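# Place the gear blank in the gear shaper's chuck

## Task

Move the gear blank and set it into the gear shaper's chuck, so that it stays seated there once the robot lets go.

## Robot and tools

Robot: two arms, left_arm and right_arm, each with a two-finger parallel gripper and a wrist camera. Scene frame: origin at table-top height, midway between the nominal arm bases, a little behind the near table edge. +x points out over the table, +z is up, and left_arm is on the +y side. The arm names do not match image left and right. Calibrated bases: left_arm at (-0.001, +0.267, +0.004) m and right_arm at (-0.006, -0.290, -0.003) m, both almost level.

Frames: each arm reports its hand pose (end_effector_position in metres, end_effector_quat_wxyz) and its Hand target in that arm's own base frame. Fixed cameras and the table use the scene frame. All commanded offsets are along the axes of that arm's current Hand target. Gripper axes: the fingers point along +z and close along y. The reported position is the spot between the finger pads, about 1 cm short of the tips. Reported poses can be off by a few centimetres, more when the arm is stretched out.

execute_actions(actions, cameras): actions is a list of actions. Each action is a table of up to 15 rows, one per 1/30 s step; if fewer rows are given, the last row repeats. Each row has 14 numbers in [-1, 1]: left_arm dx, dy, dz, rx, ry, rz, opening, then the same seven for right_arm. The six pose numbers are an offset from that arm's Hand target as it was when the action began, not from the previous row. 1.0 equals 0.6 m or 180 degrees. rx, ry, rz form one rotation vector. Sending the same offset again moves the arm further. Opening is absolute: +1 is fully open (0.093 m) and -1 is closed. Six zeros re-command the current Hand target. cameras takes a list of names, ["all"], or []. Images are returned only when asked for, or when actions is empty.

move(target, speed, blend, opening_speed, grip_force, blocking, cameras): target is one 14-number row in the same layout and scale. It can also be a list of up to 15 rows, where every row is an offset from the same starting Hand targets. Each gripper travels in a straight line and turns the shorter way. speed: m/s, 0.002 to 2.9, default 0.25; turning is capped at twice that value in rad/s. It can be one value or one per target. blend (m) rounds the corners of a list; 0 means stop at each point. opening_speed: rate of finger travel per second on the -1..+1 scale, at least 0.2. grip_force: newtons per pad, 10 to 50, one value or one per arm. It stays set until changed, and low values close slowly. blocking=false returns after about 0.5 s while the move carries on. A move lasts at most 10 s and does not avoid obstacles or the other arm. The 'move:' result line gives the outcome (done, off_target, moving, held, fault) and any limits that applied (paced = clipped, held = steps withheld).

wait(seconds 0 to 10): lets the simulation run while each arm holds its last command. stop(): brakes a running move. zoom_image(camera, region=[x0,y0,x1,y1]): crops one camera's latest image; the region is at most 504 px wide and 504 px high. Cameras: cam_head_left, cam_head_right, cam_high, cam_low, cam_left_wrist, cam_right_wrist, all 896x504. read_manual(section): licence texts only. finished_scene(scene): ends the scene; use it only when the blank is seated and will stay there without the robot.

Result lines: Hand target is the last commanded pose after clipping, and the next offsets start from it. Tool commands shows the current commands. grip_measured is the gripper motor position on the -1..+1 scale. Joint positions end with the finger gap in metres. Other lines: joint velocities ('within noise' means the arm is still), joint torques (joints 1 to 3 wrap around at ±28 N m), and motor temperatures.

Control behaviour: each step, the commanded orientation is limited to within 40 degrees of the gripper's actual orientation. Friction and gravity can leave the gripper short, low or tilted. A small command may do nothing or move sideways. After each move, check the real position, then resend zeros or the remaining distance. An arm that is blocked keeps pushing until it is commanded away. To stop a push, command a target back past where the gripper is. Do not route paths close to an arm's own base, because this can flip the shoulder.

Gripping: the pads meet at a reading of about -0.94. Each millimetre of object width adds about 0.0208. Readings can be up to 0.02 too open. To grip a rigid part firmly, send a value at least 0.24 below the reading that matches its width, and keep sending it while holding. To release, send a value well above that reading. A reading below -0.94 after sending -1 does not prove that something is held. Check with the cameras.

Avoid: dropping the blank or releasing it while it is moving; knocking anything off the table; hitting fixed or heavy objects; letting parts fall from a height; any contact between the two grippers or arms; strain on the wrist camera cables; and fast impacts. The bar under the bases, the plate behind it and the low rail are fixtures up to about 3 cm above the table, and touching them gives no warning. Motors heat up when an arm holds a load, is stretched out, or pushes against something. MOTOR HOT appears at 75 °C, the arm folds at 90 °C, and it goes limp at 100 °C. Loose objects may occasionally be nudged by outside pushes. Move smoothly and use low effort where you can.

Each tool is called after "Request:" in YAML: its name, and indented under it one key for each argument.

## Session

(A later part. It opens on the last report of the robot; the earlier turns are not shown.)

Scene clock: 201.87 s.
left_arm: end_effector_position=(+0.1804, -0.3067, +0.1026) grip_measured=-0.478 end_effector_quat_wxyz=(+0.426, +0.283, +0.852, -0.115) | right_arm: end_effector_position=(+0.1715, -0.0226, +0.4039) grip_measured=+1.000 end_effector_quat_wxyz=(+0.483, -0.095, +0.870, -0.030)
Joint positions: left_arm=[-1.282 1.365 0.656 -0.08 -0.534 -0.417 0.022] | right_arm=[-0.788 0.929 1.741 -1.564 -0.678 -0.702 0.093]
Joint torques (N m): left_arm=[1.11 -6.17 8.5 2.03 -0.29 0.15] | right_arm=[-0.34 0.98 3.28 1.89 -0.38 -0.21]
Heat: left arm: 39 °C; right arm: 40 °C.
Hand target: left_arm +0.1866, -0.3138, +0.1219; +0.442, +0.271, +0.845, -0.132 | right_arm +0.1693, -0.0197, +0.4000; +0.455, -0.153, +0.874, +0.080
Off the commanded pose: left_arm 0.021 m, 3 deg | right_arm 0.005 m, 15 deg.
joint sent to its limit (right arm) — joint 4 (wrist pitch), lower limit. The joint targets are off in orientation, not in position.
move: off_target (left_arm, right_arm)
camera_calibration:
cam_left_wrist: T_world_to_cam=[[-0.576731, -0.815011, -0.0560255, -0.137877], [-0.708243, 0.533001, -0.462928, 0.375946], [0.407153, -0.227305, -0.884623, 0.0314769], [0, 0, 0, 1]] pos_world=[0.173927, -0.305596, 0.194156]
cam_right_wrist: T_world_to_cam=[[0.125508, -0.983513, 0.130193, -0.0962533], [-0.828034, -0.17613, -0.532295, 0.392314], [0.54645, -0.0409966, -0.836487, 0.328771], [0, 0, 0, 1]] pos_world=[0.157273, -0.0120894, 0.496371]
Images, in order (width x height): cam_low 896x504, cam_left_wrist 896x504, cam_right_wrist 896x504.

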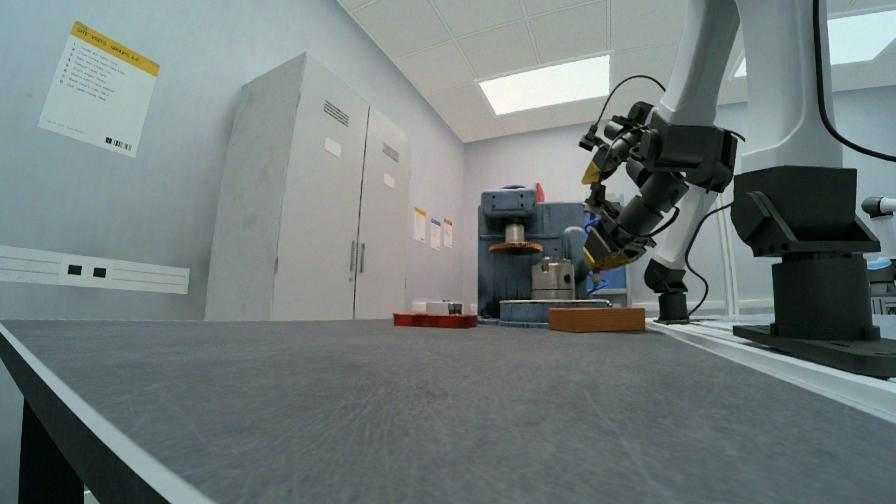

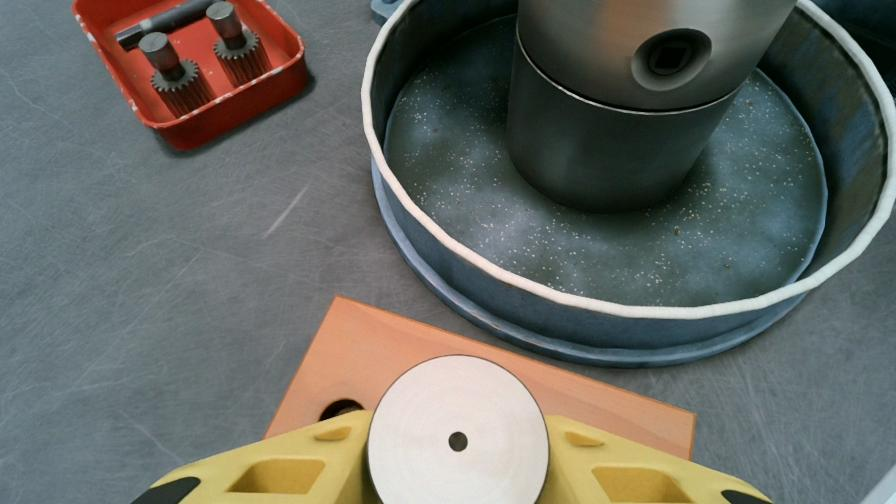

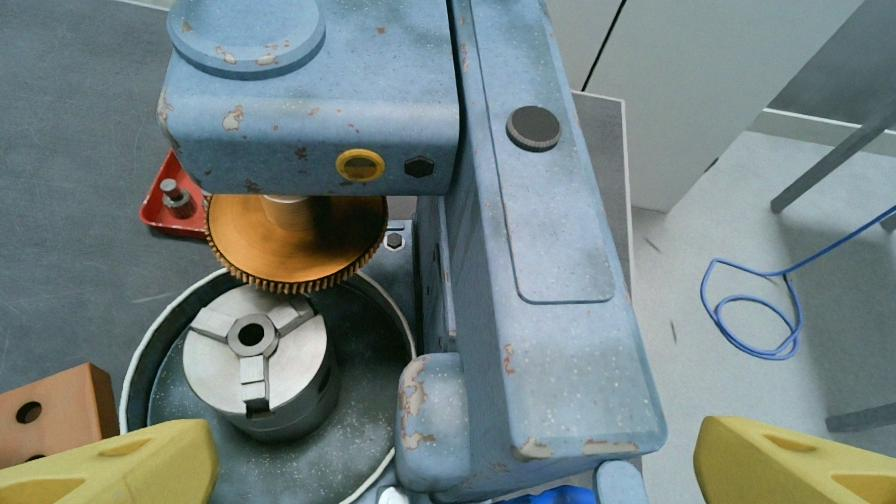

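Request:
move:
  target:
    - [-0.181,-0.0427,-0.0423,0.004,-0.016,-0.010,-0.7,0,0,0,0,0,0,1]
    - [-0.289,-0.1055,0.11,0.004,-0.016,-0.010,-0.7,0,0,0,0,0,0,1]
  speed: 0.2
  blend: [0.03,0]
  cameras: ["cam_left_wrist","cam_low","cam_right_wrist","cam_head_right","cam_head_left"]

Request:
zoom_image:
  camera: "cam_low"
  region: [480, 190, 620, 310]

Request:
zoom_image:
  camera: "cam_right_wrist"
  region: [100, 200, 400, 450]

Scene clock: 248.73 s.
left_arm: end_effector_position=(+0.2680, -0.4491, +0.2169) grip_measured=-0.478 end_effector_quat_wxyz=(+0.450, +0.260, +0.842, -0.146) | right_arm: end_effector_position=(+0.1715, -0.0226, +0.4039) grip_measured=+1.000 end_effector_quat_wxyz=(+0.483, -0.095, +0.870, -0.030)
Joint positions: left_arm=[-1.177 1.834 1.543 -0.373 -0.462 -0.349 0.022] | right_arm=[-0.788 0.929 1.741 -1.564 -0.678 -0.702 0.093]
Joint torques (N m): left_arm=[0.87 -7.68 9.48 2.3 -0.18 0.17] | right_arm=[-0.36 0.88 3.26 1.93 -0.38 -0.22]
Heat: left arm: 43 °C; right arm: 40 °C.
Hand target: left_arm +0.2750, -0.4552, +0.2251; +0.459, +0.257, +0.837, -0.151 | right_arm +0.1693, -0.0197, +0.4000; +0.455, -0.153, +0.874, +0.080
Off the commanded pose: left_arm 0.012 m, 1 deg | right_arm 0.005 m, 15 deg.
joint sent to its limit (right arm) — joint 4 (wrist pitch), lower limit. The joint targets are off in orientation, not in position.
move: off_target (left_arm, right_arm)
camera_calibration:
cam_left_wrist: T_world_to_cam=[[-0.566284, -0.82421, 0.000508282, -0.216241], [-0.700579, 0.481016, -0.527079, 0.555354], [0.434179, -0.298832, -0.849816, 0.0177643], [0, 0, 0, 1]] pos_world=[0.258903, -0.440054, 0.307922]
cam_right_wrist: T_world_to_cam=[[0.125508, -0.983513, 0.130193, -0.0962533], [-0.828034, -0.17613, -0.532295, 0.392314], [0.54645, -0.0409966, -0.836487, 0.328771], [0, 0, 0, 1]] pos_world=[0.157273, -0.0120894, 0.496371]
Images, in order (width x height): cam_head_left 896x504, cam_head_right 896x504, cam_low 896x504, cam_left_wrist 896x504, cam_right_wrist 896x504.

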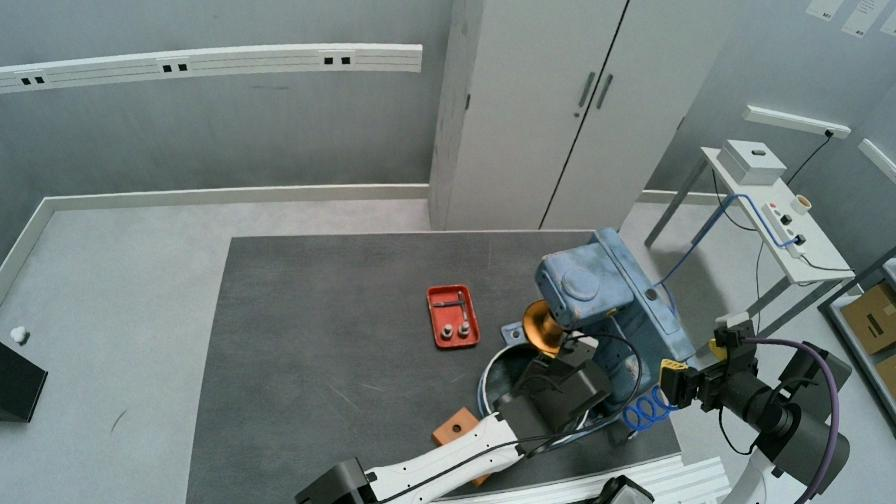

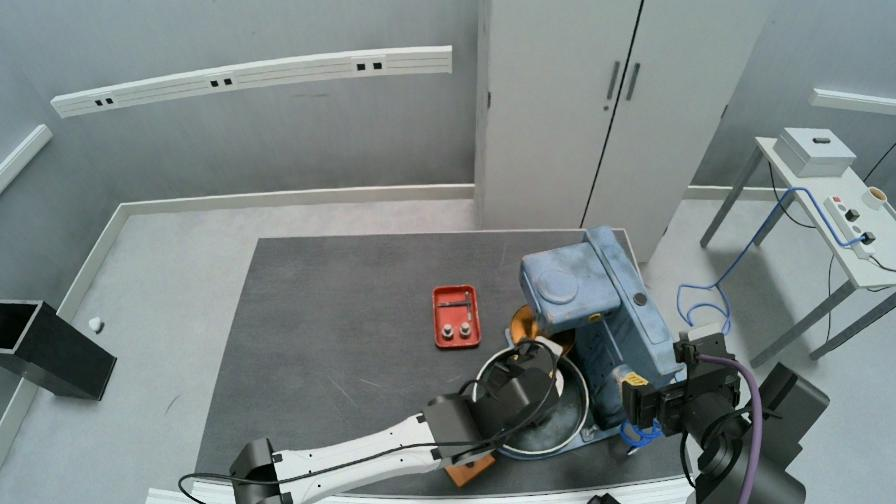

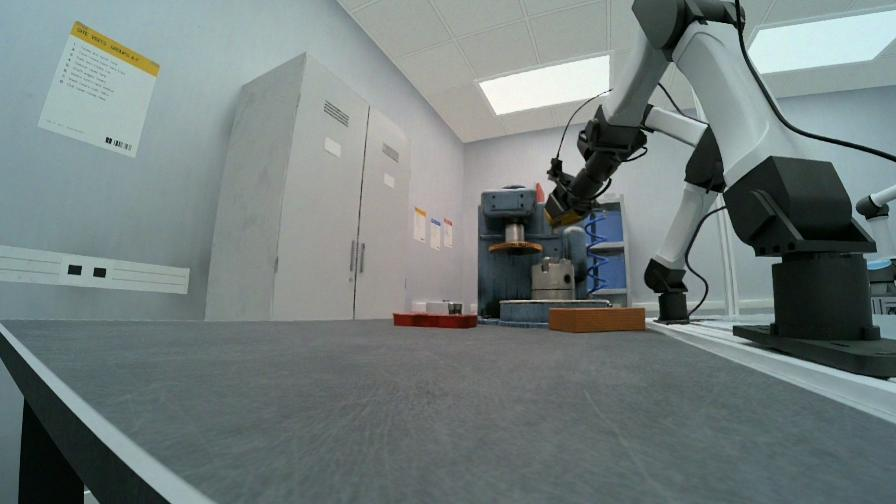

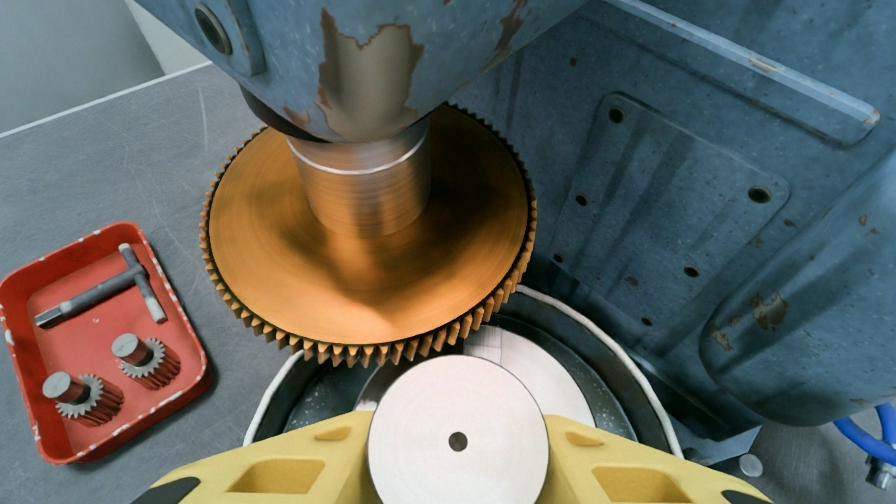

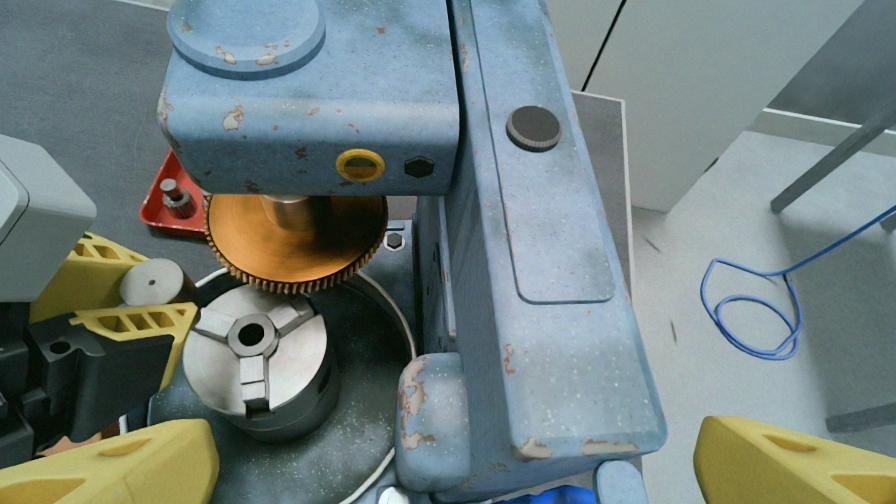

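Scaled by 3.600 from the camera's 896x504 image, which has a finer 1280x720 frame.

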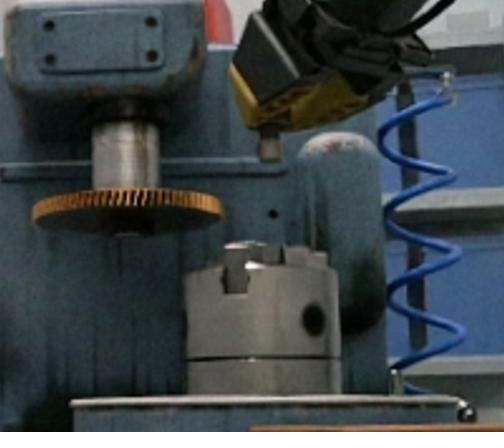

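Scaled by 1.680 from the camera's 896x504 image, which has a finer 1280x720 frame.

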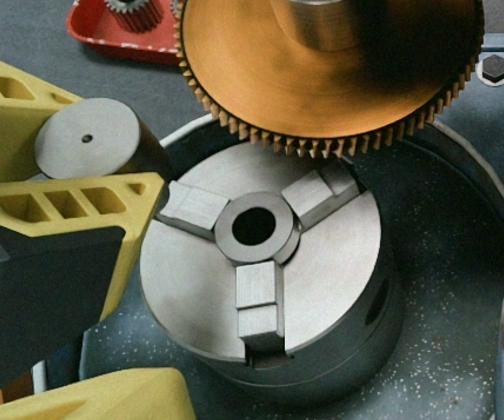

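Request:
move:
  target: [0.0048,-0.0183,0.04,0,0.0055,0.0068,-0.7,0,0,0,0,0,0,1]
  speed: 0.15
  cameras: ["cam_left_wrist","cam_low","cam_right_wrist"]

Request:
zoom_image:
  camera: "cam_low"
  region: [480, 190, 620, 310]

Request:
zoom_image:
  camera: "cam_right_wrist"
  region: [120, 220, 370, 430]

Scene clock: 275.43 s.
left_arm: end_effector_position=(+0.2753, -0.4696, +0.2019) grip_measured=-0.478 end_effector_quat_wxyz=(+0.444, +0.272, +0.843, -0.139) | right_arm: end_effector_position=(+0.1715, -0.0226, +0.4039) grip_measured=+1.000 end_effector_quat_wxyz=(+0.483, -0.095, +0.870, -0.030)
Joint positions: left_arm=[-1.177 1.93 1.625 -0.379 -0.454 -0.334 0.022] | right_arm=[-0.788 0.929 1.741 -1.564 -0.678 -0.702 0.093]
Joint torques (N m): left_arm=[1.22 -8.43 9.47 2.28 -0.21 0.2] | right_arm=[-0.5 0.79 3.29 1.91 -0.39 -0.18]
Motor temperatures (°C): left_arm=[25 36 45 37 22 26 25] | right_arm=[23 31 33 40 25 25 25]
Heat: left arm: 45 °C; right arm: 40 °C.
Hand target: left_arm +0.2841, -0.4751, +0.2101; +0.454, +0.267, +0.838, -0.144 | right_arm +0.1693, -0.0197, +0.4000; +0.455, -0.153, +0.874, +0.080
Off the commanded pose: left_arm 0.013 m, 2 deg | right_arm 0.005 m, 15 deg.
joint sent to its limit (right arm) — joint 4 (wrist pitch), lower limit. The joint targets are off in orientation, not in position.
move: off_target (left_arm, right_arm)
camera_calibration:
cam_left_wrist: T_world_to_cam=[[-0.578216, -0.81567, -0.0186547, -0.217881], [-0.695805, 0.504928, -0.510787, 0.569015], [0.426053, -0.282365, -0.859505, 0.00762032], [0, 0, 0, 1]] pos_world=[0.266695, -0.462879, 0.293131]
cam_right_wrist: T_world_to_cam=[[0.125508, -0.983513, 0.130193, -0.0962533], [-0.828034, -0.17613, -0.532295, 0.392314], [0.54645, -0.0409966, -0.836487, 0.328771], [0, 0, 0, 1]] pos_world=[0.157273, -0.0120894, 0.496371]
Images, in order (width x height): cam_low 896x504, cam_left_wrist 896x504, cam_right_wrist 896x504.

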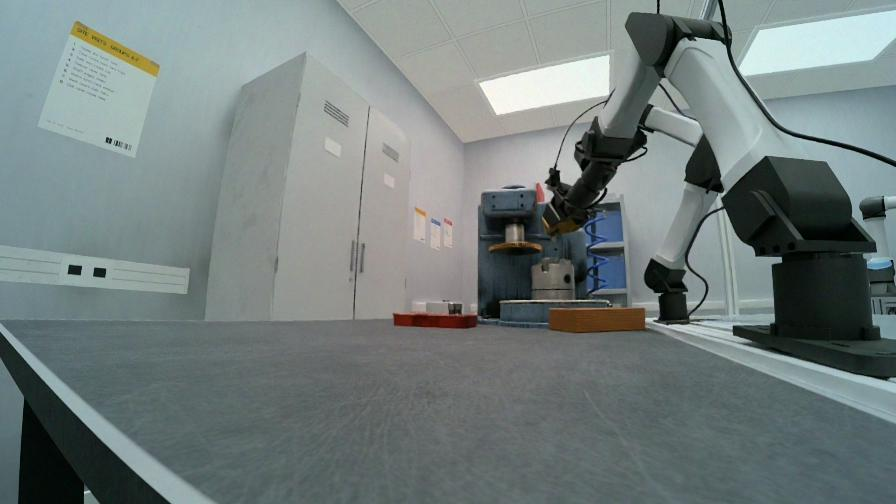

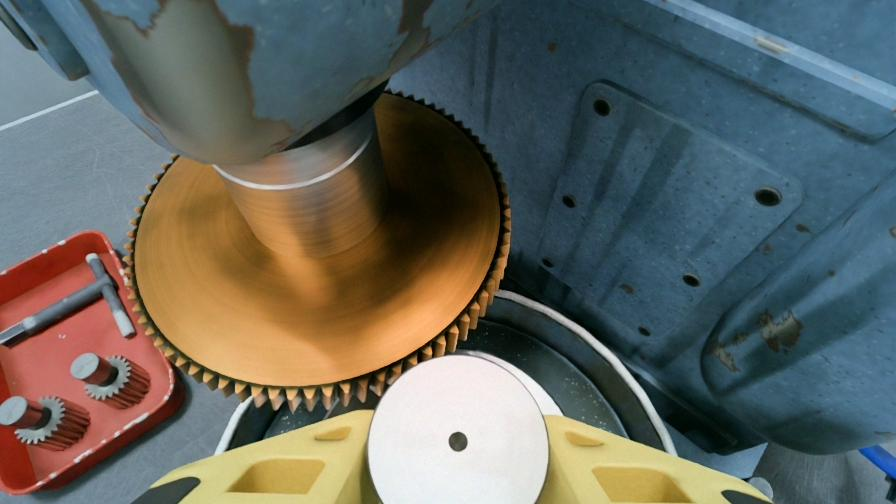

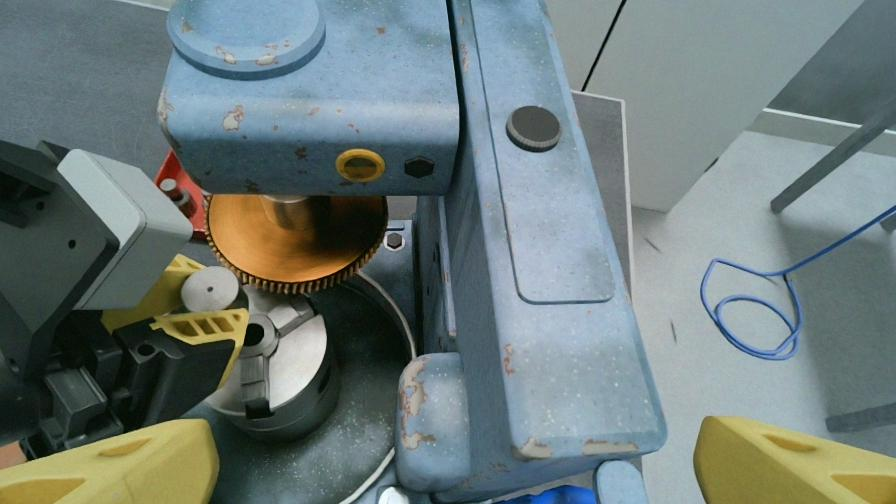

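Scaled by 3.600 from the camera's 896x504 image, which has a finer 1280x720 frame.

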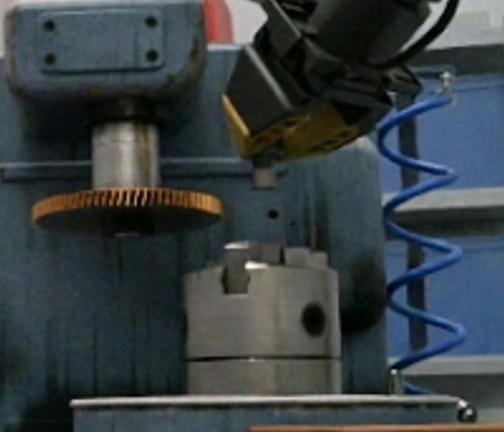

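Scaled by 2.016 from the camera's 896x504 image, which has a finer 1280x720 frame.

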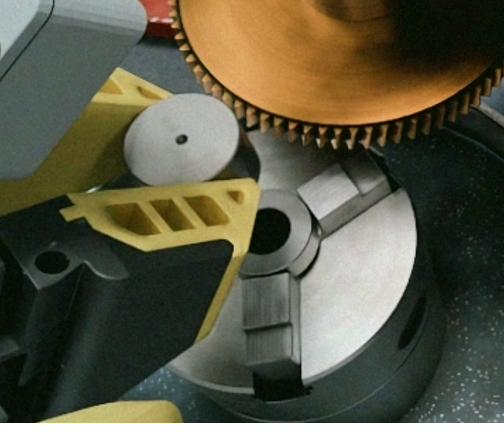

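Request:
zoom_image:
  camera: "cam_low"
  region: [520, 225, 590, 305]

Request:
zoom_image:
  camera: "cam_right_wrist"
  region: [150, 240, 290, 360]

Scaled by 6.300 from the camera's 896x504 image, which has a finer 1280x720 frame.

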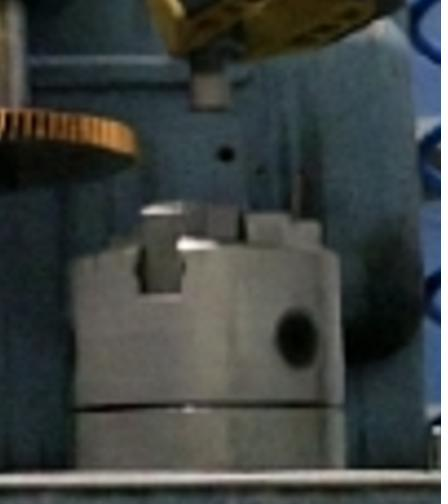

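Scaled by 3.600 from the camera's 896x504 image, which has a finer 1280x720 frame.

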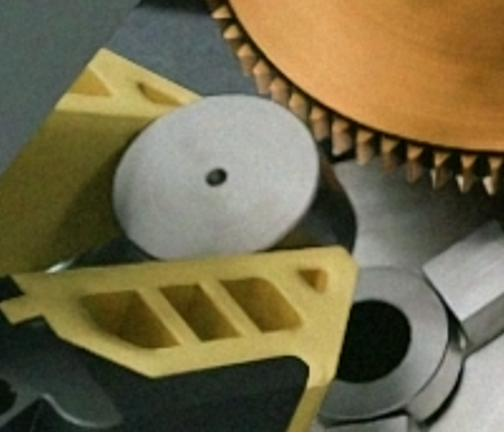

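Request:
move:
  target: [0.015,0.0077,0.0228,0,0,0,-0.7,0,0,0,0,0,0,1]
  speed: 0.1
  cameras: ["cam_left_wrist","cam_low","cam_right_wrist"]

Request:
zoom_image:
  camera: "cam_low"
  region: [520, 225, 590, 305]

Request:
zoom_image:
  camera: "cam_right_wrist"
  region: [150, 240, 350, 420]

Scene clock: 303.30 s.
left_arm: end_effector_position=(+0.2852, -0.4704, +0.1981) grip_measured=-0.478 end_effector_quat_wxyz=(+0.446, +0.269, +0.842, -0.140) | right_arm: end_effector_position=(+0.1715, -0.0226, +0.4039) grip_measured=+1.000 end_effector_quat_wxyz=(+0.483, -0.095, +0.870, -0.030)
Joint positions: left_arm=[-1.157 1.946 1.625 -0.351 -0.442 -0.323 0.022] | right_arm=[-0.788 0.929 1.741 -1.564 -0.678 -0.702 0.093]
Joint torques (N m): left_arm=[0.92 -8.46 6.8 2.66 -0.17 0.19] | right_arm=[-0.46 0.94 3.18 1.94 -0.37 -0.18]
Heat: left arm: 48 °C; right arm: 39 °C.
Hand target: left_arm +0.2921, -0.4751, +0.1948; +0.454, +0.267, +0.838, -0.144 | right_arm +0.1693, -0.0197, +0.4000; +0.455, -0.153, +0.874, +0.080
Off the commanded pose: left_arm 0.009 m, 1 deg | right_arm 0.005 m, 15 deg.
joint sent to its limit (right arm) — joint 4 (wrist pitch), lower limit. The joint targets are off in orientation, not in position.
move: off_target (right_arm)
camera_calibration:
cam_left_wrist: T_world_to_cam=[[-0.574933, -0.818079, -0.0140954, -0.215839], [-0.696378, 0.498302, -0.516481, 0.572505], [0.429546, -0.287126, -0.856183, -0.00399109], [0, 0, 0, 1]] pos_world=[0.276301, -0.463, 0.289228]
cam_right_wrist: T_world_to_cam=[[0.125508, -0.983513, 0.130193, -0.0962533], [-0.828034, -0.17613, -0.532295, 0.392314], [0.54645, -0.0409966, -0.836487, 0.328771], [0, 0, 0, 1]] pos_world=[0.157273, -0.0120894, 0.496371]
Images, in order (width x height): cam_low 896x504, cam_left_wrist 896x504, cam_right_wrist 896x504.

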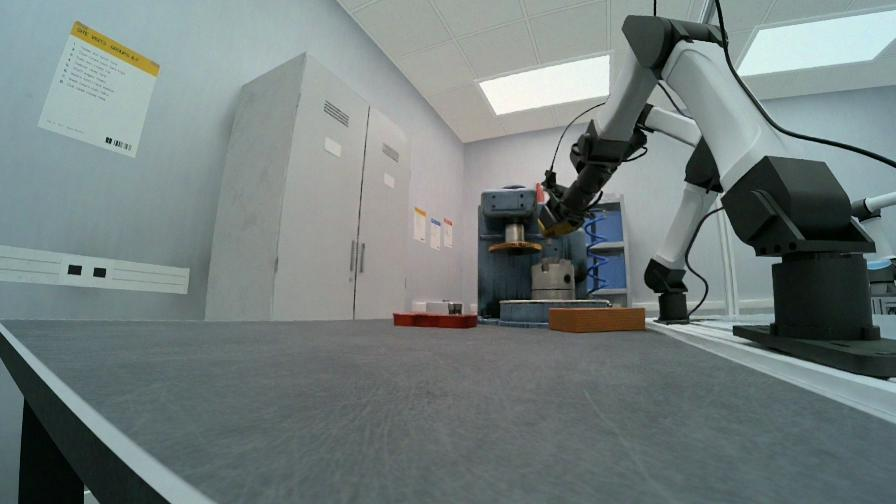

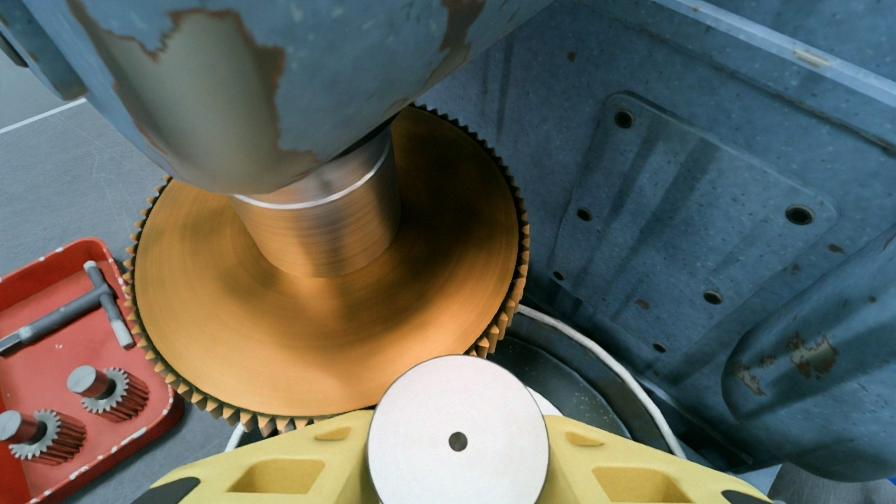

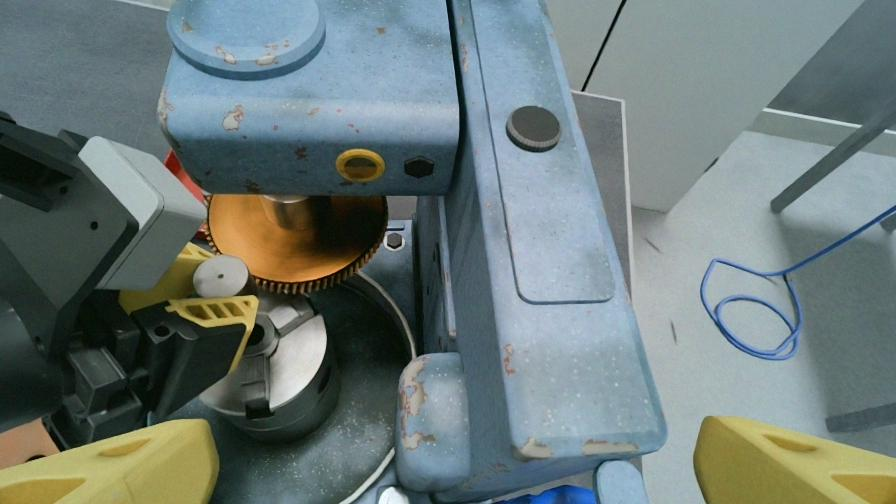

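Scaled by 6.300 from the camera's 896x504 image, which has a finer 1280x720 frame.

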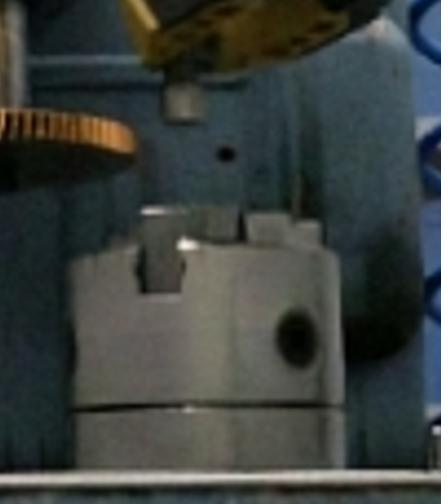

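Scaled by 2.520 from the camera's 896x504 image, which has a finer 1280x720 frame.

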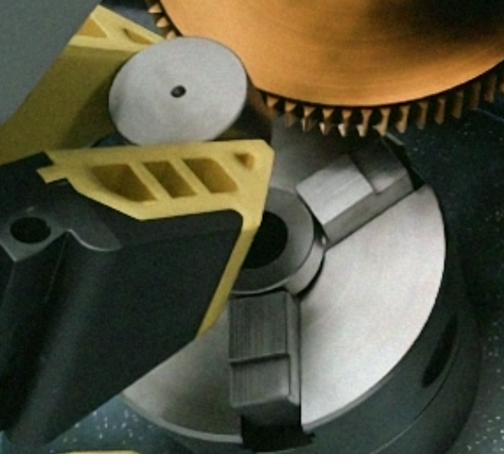

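Request:
execute_actions:
  actions: []
  cameras: ["cam_high","cam_low","cam_head_left","cam_head_right"]

Request:
zoom_image:
  camera: "cam_high"
  region: [300, 150, 460, 270]

Request:
zoom_image:
  camera: "cam_low"
  region: [530, 220, 580, 270]

Request:
zoom_image:
  camera: "cam_head_left"
  region: [480, 310, 640, 430]

Scene clock: 318.90 s.
left_arm: end_effector_position=(+0.2852, -0.4705, +0.1982) grip_measured=-0.478 end_effector_quat_wxyz=(+0.446, +0.269, +0.842, -0.141) | right_arm: end_effector_position=(+0.1715, -0.0226, +0.4039) grip_measured=+1.000 end_effector_quat_wxyz=(+0.483, -0.095, +0.870, -0.030)
Joint positions: left_arm=[-1.157 1.946 1.625 -0.35 -0.442 -0.323 0.022] | right_arm=[-0.788 0.929 1.741 -1.564 -0.678 -0.702 0.093]
Joint velocities: within noise
Joint torques (N m): left_arm=[0.95 -8.44 6.83 2.62 -0.19 0.2] | right_arm=[-0.42 0.92 3.23 1.91 -0.38 -0.18]
Motor temperatures (°C): left_arm=[25 39 46 39 22 26 25] | right_arm=[23 30 33 39 25 25 25]
Heat: left arm: 46 °C; right arm: 39 °C.
Hand target: left_arm +0.2922, -0.4751, +0.1949; +0.454, +0.267, +0.838, -0.144 | right_arm +0.1693, -0.0197, +0.4000; +0.455, -0.153, +0.874, +0.080
Tool commands: left_gripper/opening=-0.7 right_gripper/opening=+1.0
Off the commanded pose: left_arm 0.009 m, 1 deg | right_arm 0.005 m, 15 deg.
Images, in order (width x height): cam_head_left 896x504, cam_head_right 896x504, cam_high 896x504, cam_low 896x504.

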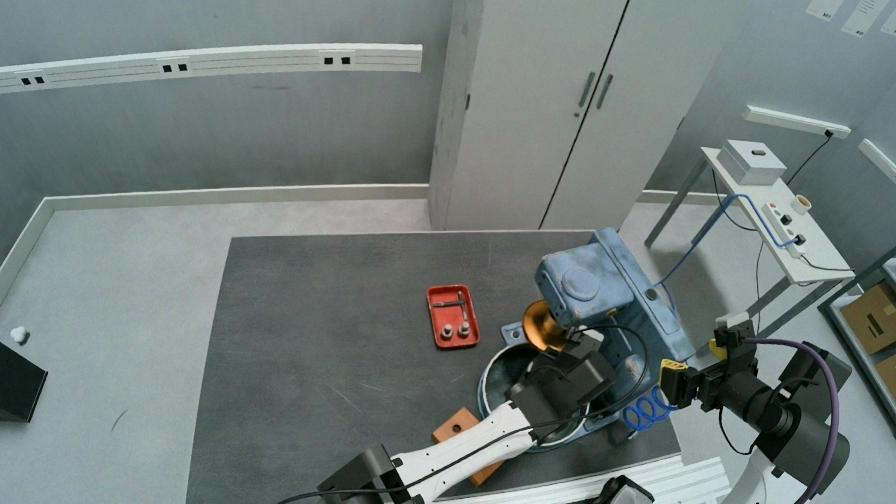

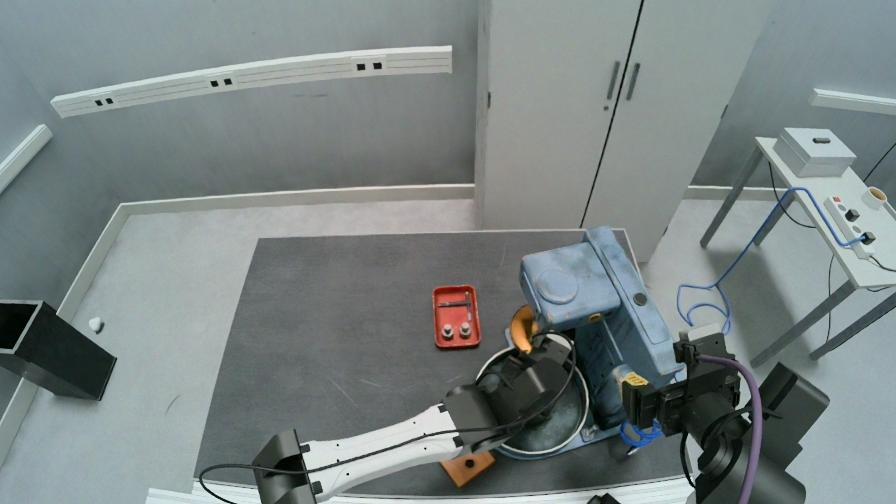

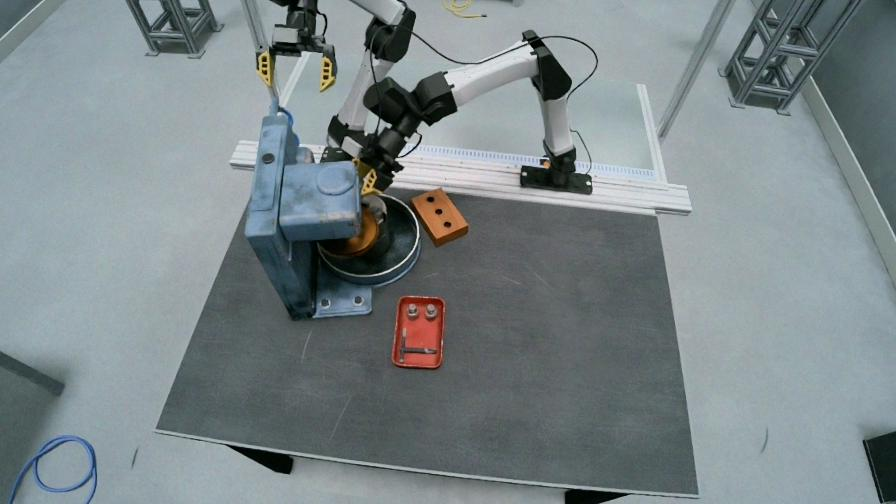

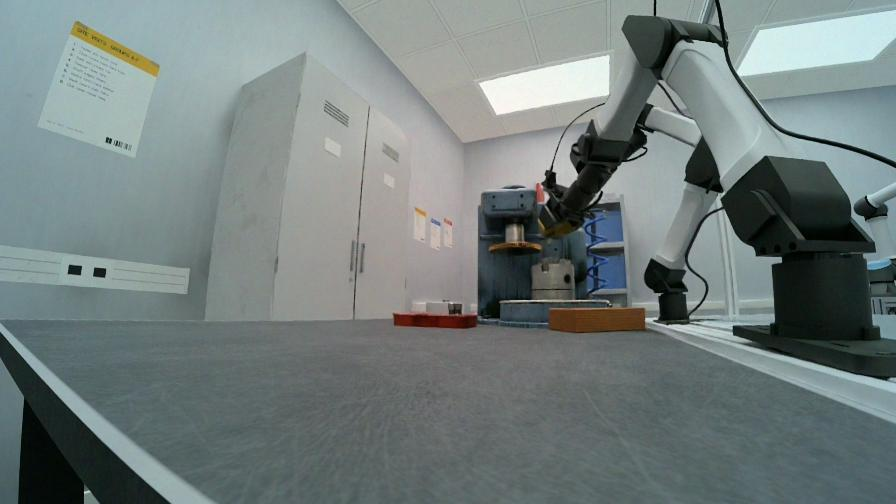

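Scaled by 3.150 from the camera's 896x504 image, which has a finer 1280x720 frame.

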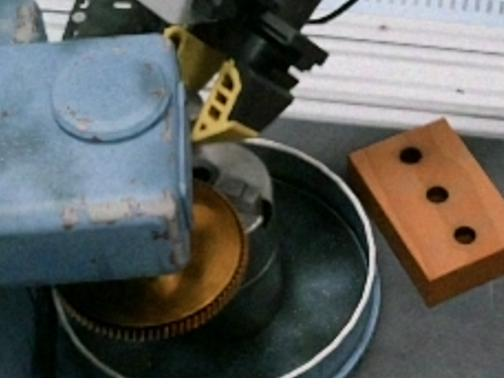

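Scaled by 10.080 from the camera's 896x504 image, which has a finer 1280x720 frame.

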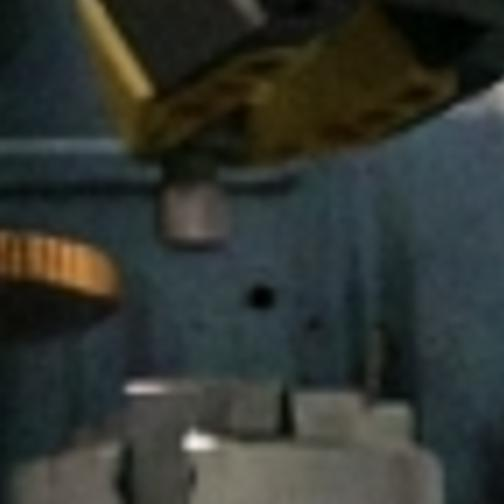

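Scaled by 3.150 from the camera's 896x504 image, which has a finer 1280x720 frame.

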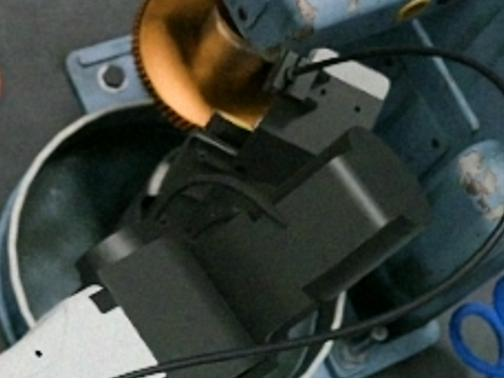

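Request:
move:
  target: [0.0347,0.0025,0.0232,0,0,0,-0.7,0,0,0,0,0,0,1]
  speed: 0.06
  cameras: ["cam_left_wrist","cam_low","cam_right_wrist"]

Request:
zoom_image:
  camera: "cam_low"
  region: [530, 220, 580, 270]

Request:
zoom_image:
  camera: "cam_right_wrist"
  region: [150, 240, 350, 420]

Scene clock: 342.63 s.
left_arm: end_effector_position=(+0.2849, -0.4708, +0.1720) grip_measured=-0.478 end_effector_quat_wxyz=(+0.445, +0.271, +0.842, -0.141) | right_arm: end_effector_position=(+0.1715, -0.0226, +0.4039) grip_measured=+1.000 end_effector_quat_wxyz=(+0.483, -0.095, +0.870, -0.030)
Joint positions: left_arm=[-1.157 1.96 1.542 -0.254 -0.439 -0.321 0.022] | right_arm=[-0.788 0.929 1.741 -1.564 -0.678 -0.702 0.093]
Joint torques (N m): left_arm=[1.26 -8.66 6.8 2.62 -0.19 0.19] | right_arm=[-0.39 0.91 3.18 1.91 -0.36 -0.16]
Heat: left arm: 44 °C; right arm: 39 °C.
Hand target: left_arm +0.2932, -0.4740, +0.1699; +0.454, +0.267, +0.838, -0.144 | right_arm +0.1693, -0.0197, +0.4000; +0.455, -0.153, +0.874, +0.080
Off the commanded pose: left_arm 0.009 m, 1 deg | right_arm 0.005 m, 15 deg.
joint sent to its limit (right arm) — joint 4 (wrist pitch), lower limit. The joint targets are off in orientation, not in position.
move: off_target (right_arm)
camera_calibration:
cam_left_wrist: T_world_to_cam=[[-0.577914, -0.815961, -0.0149719, -0.214717], [-0.695139, 0.501786, -0.514775, 0.560075], [0.427549, -0.287088, -0.857195, -0.0256291], [0, 0, 0, 1]] pos_world=[0.2762, -0.463596, 0.263129]
cam_right_wrist: T_world_to_cam=[[0.125508, -0.983513, 0.130193, -0.0962533], [-0.828034, -0.17613, -0.532295, 0.392314], [0.54645, -0.0409966, -0.836487, 0.328771], [0, 0, 0, 1]] pos_world=[0.157273, -0.0120894, 0.496371]
Images, in order (width x height): cam_low 896x504, cam_left_wrist 896x504, cam_right_wrist 896x504.

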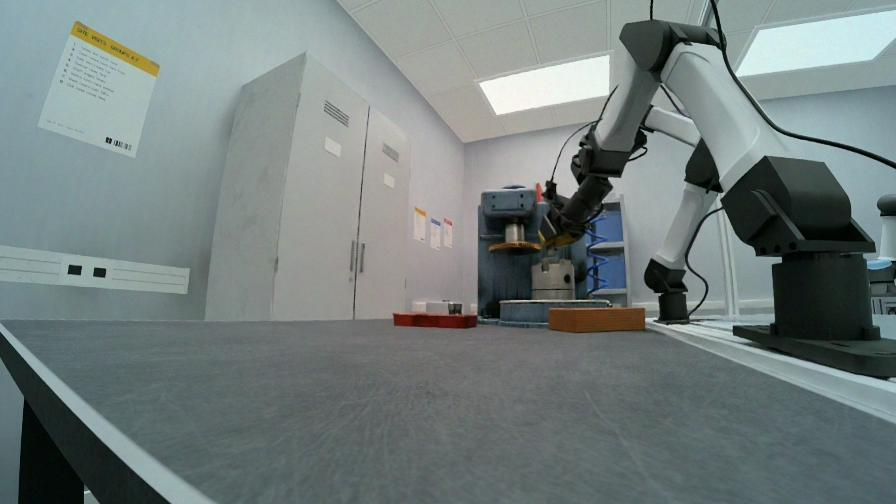

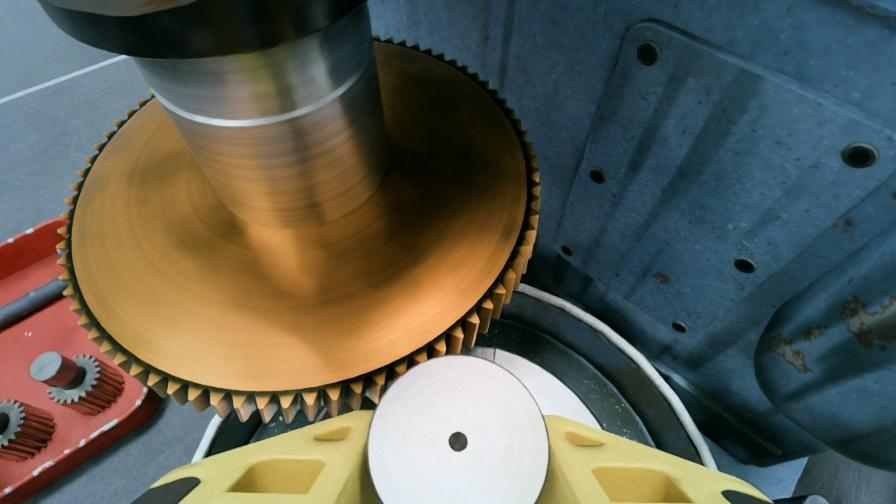

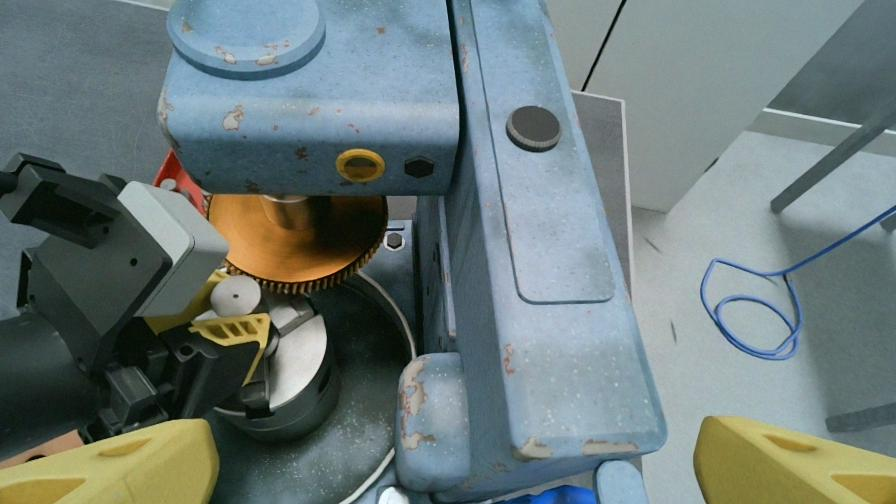

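Scaled by 10.080 from the camera's 896x504 image, which has a finer 1280x720 frame.

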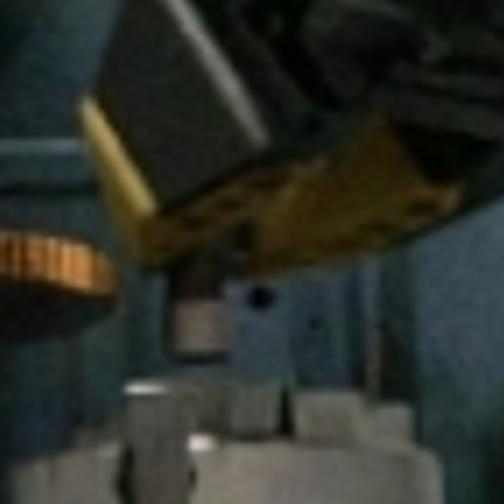

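Scaled by 2.520 from the camera's 896x504 image, which has a finer 1280x720 frame.

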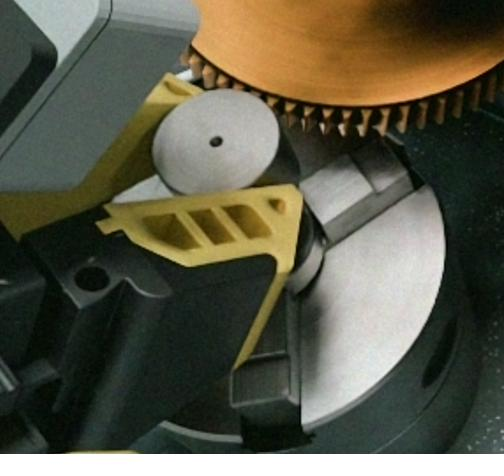

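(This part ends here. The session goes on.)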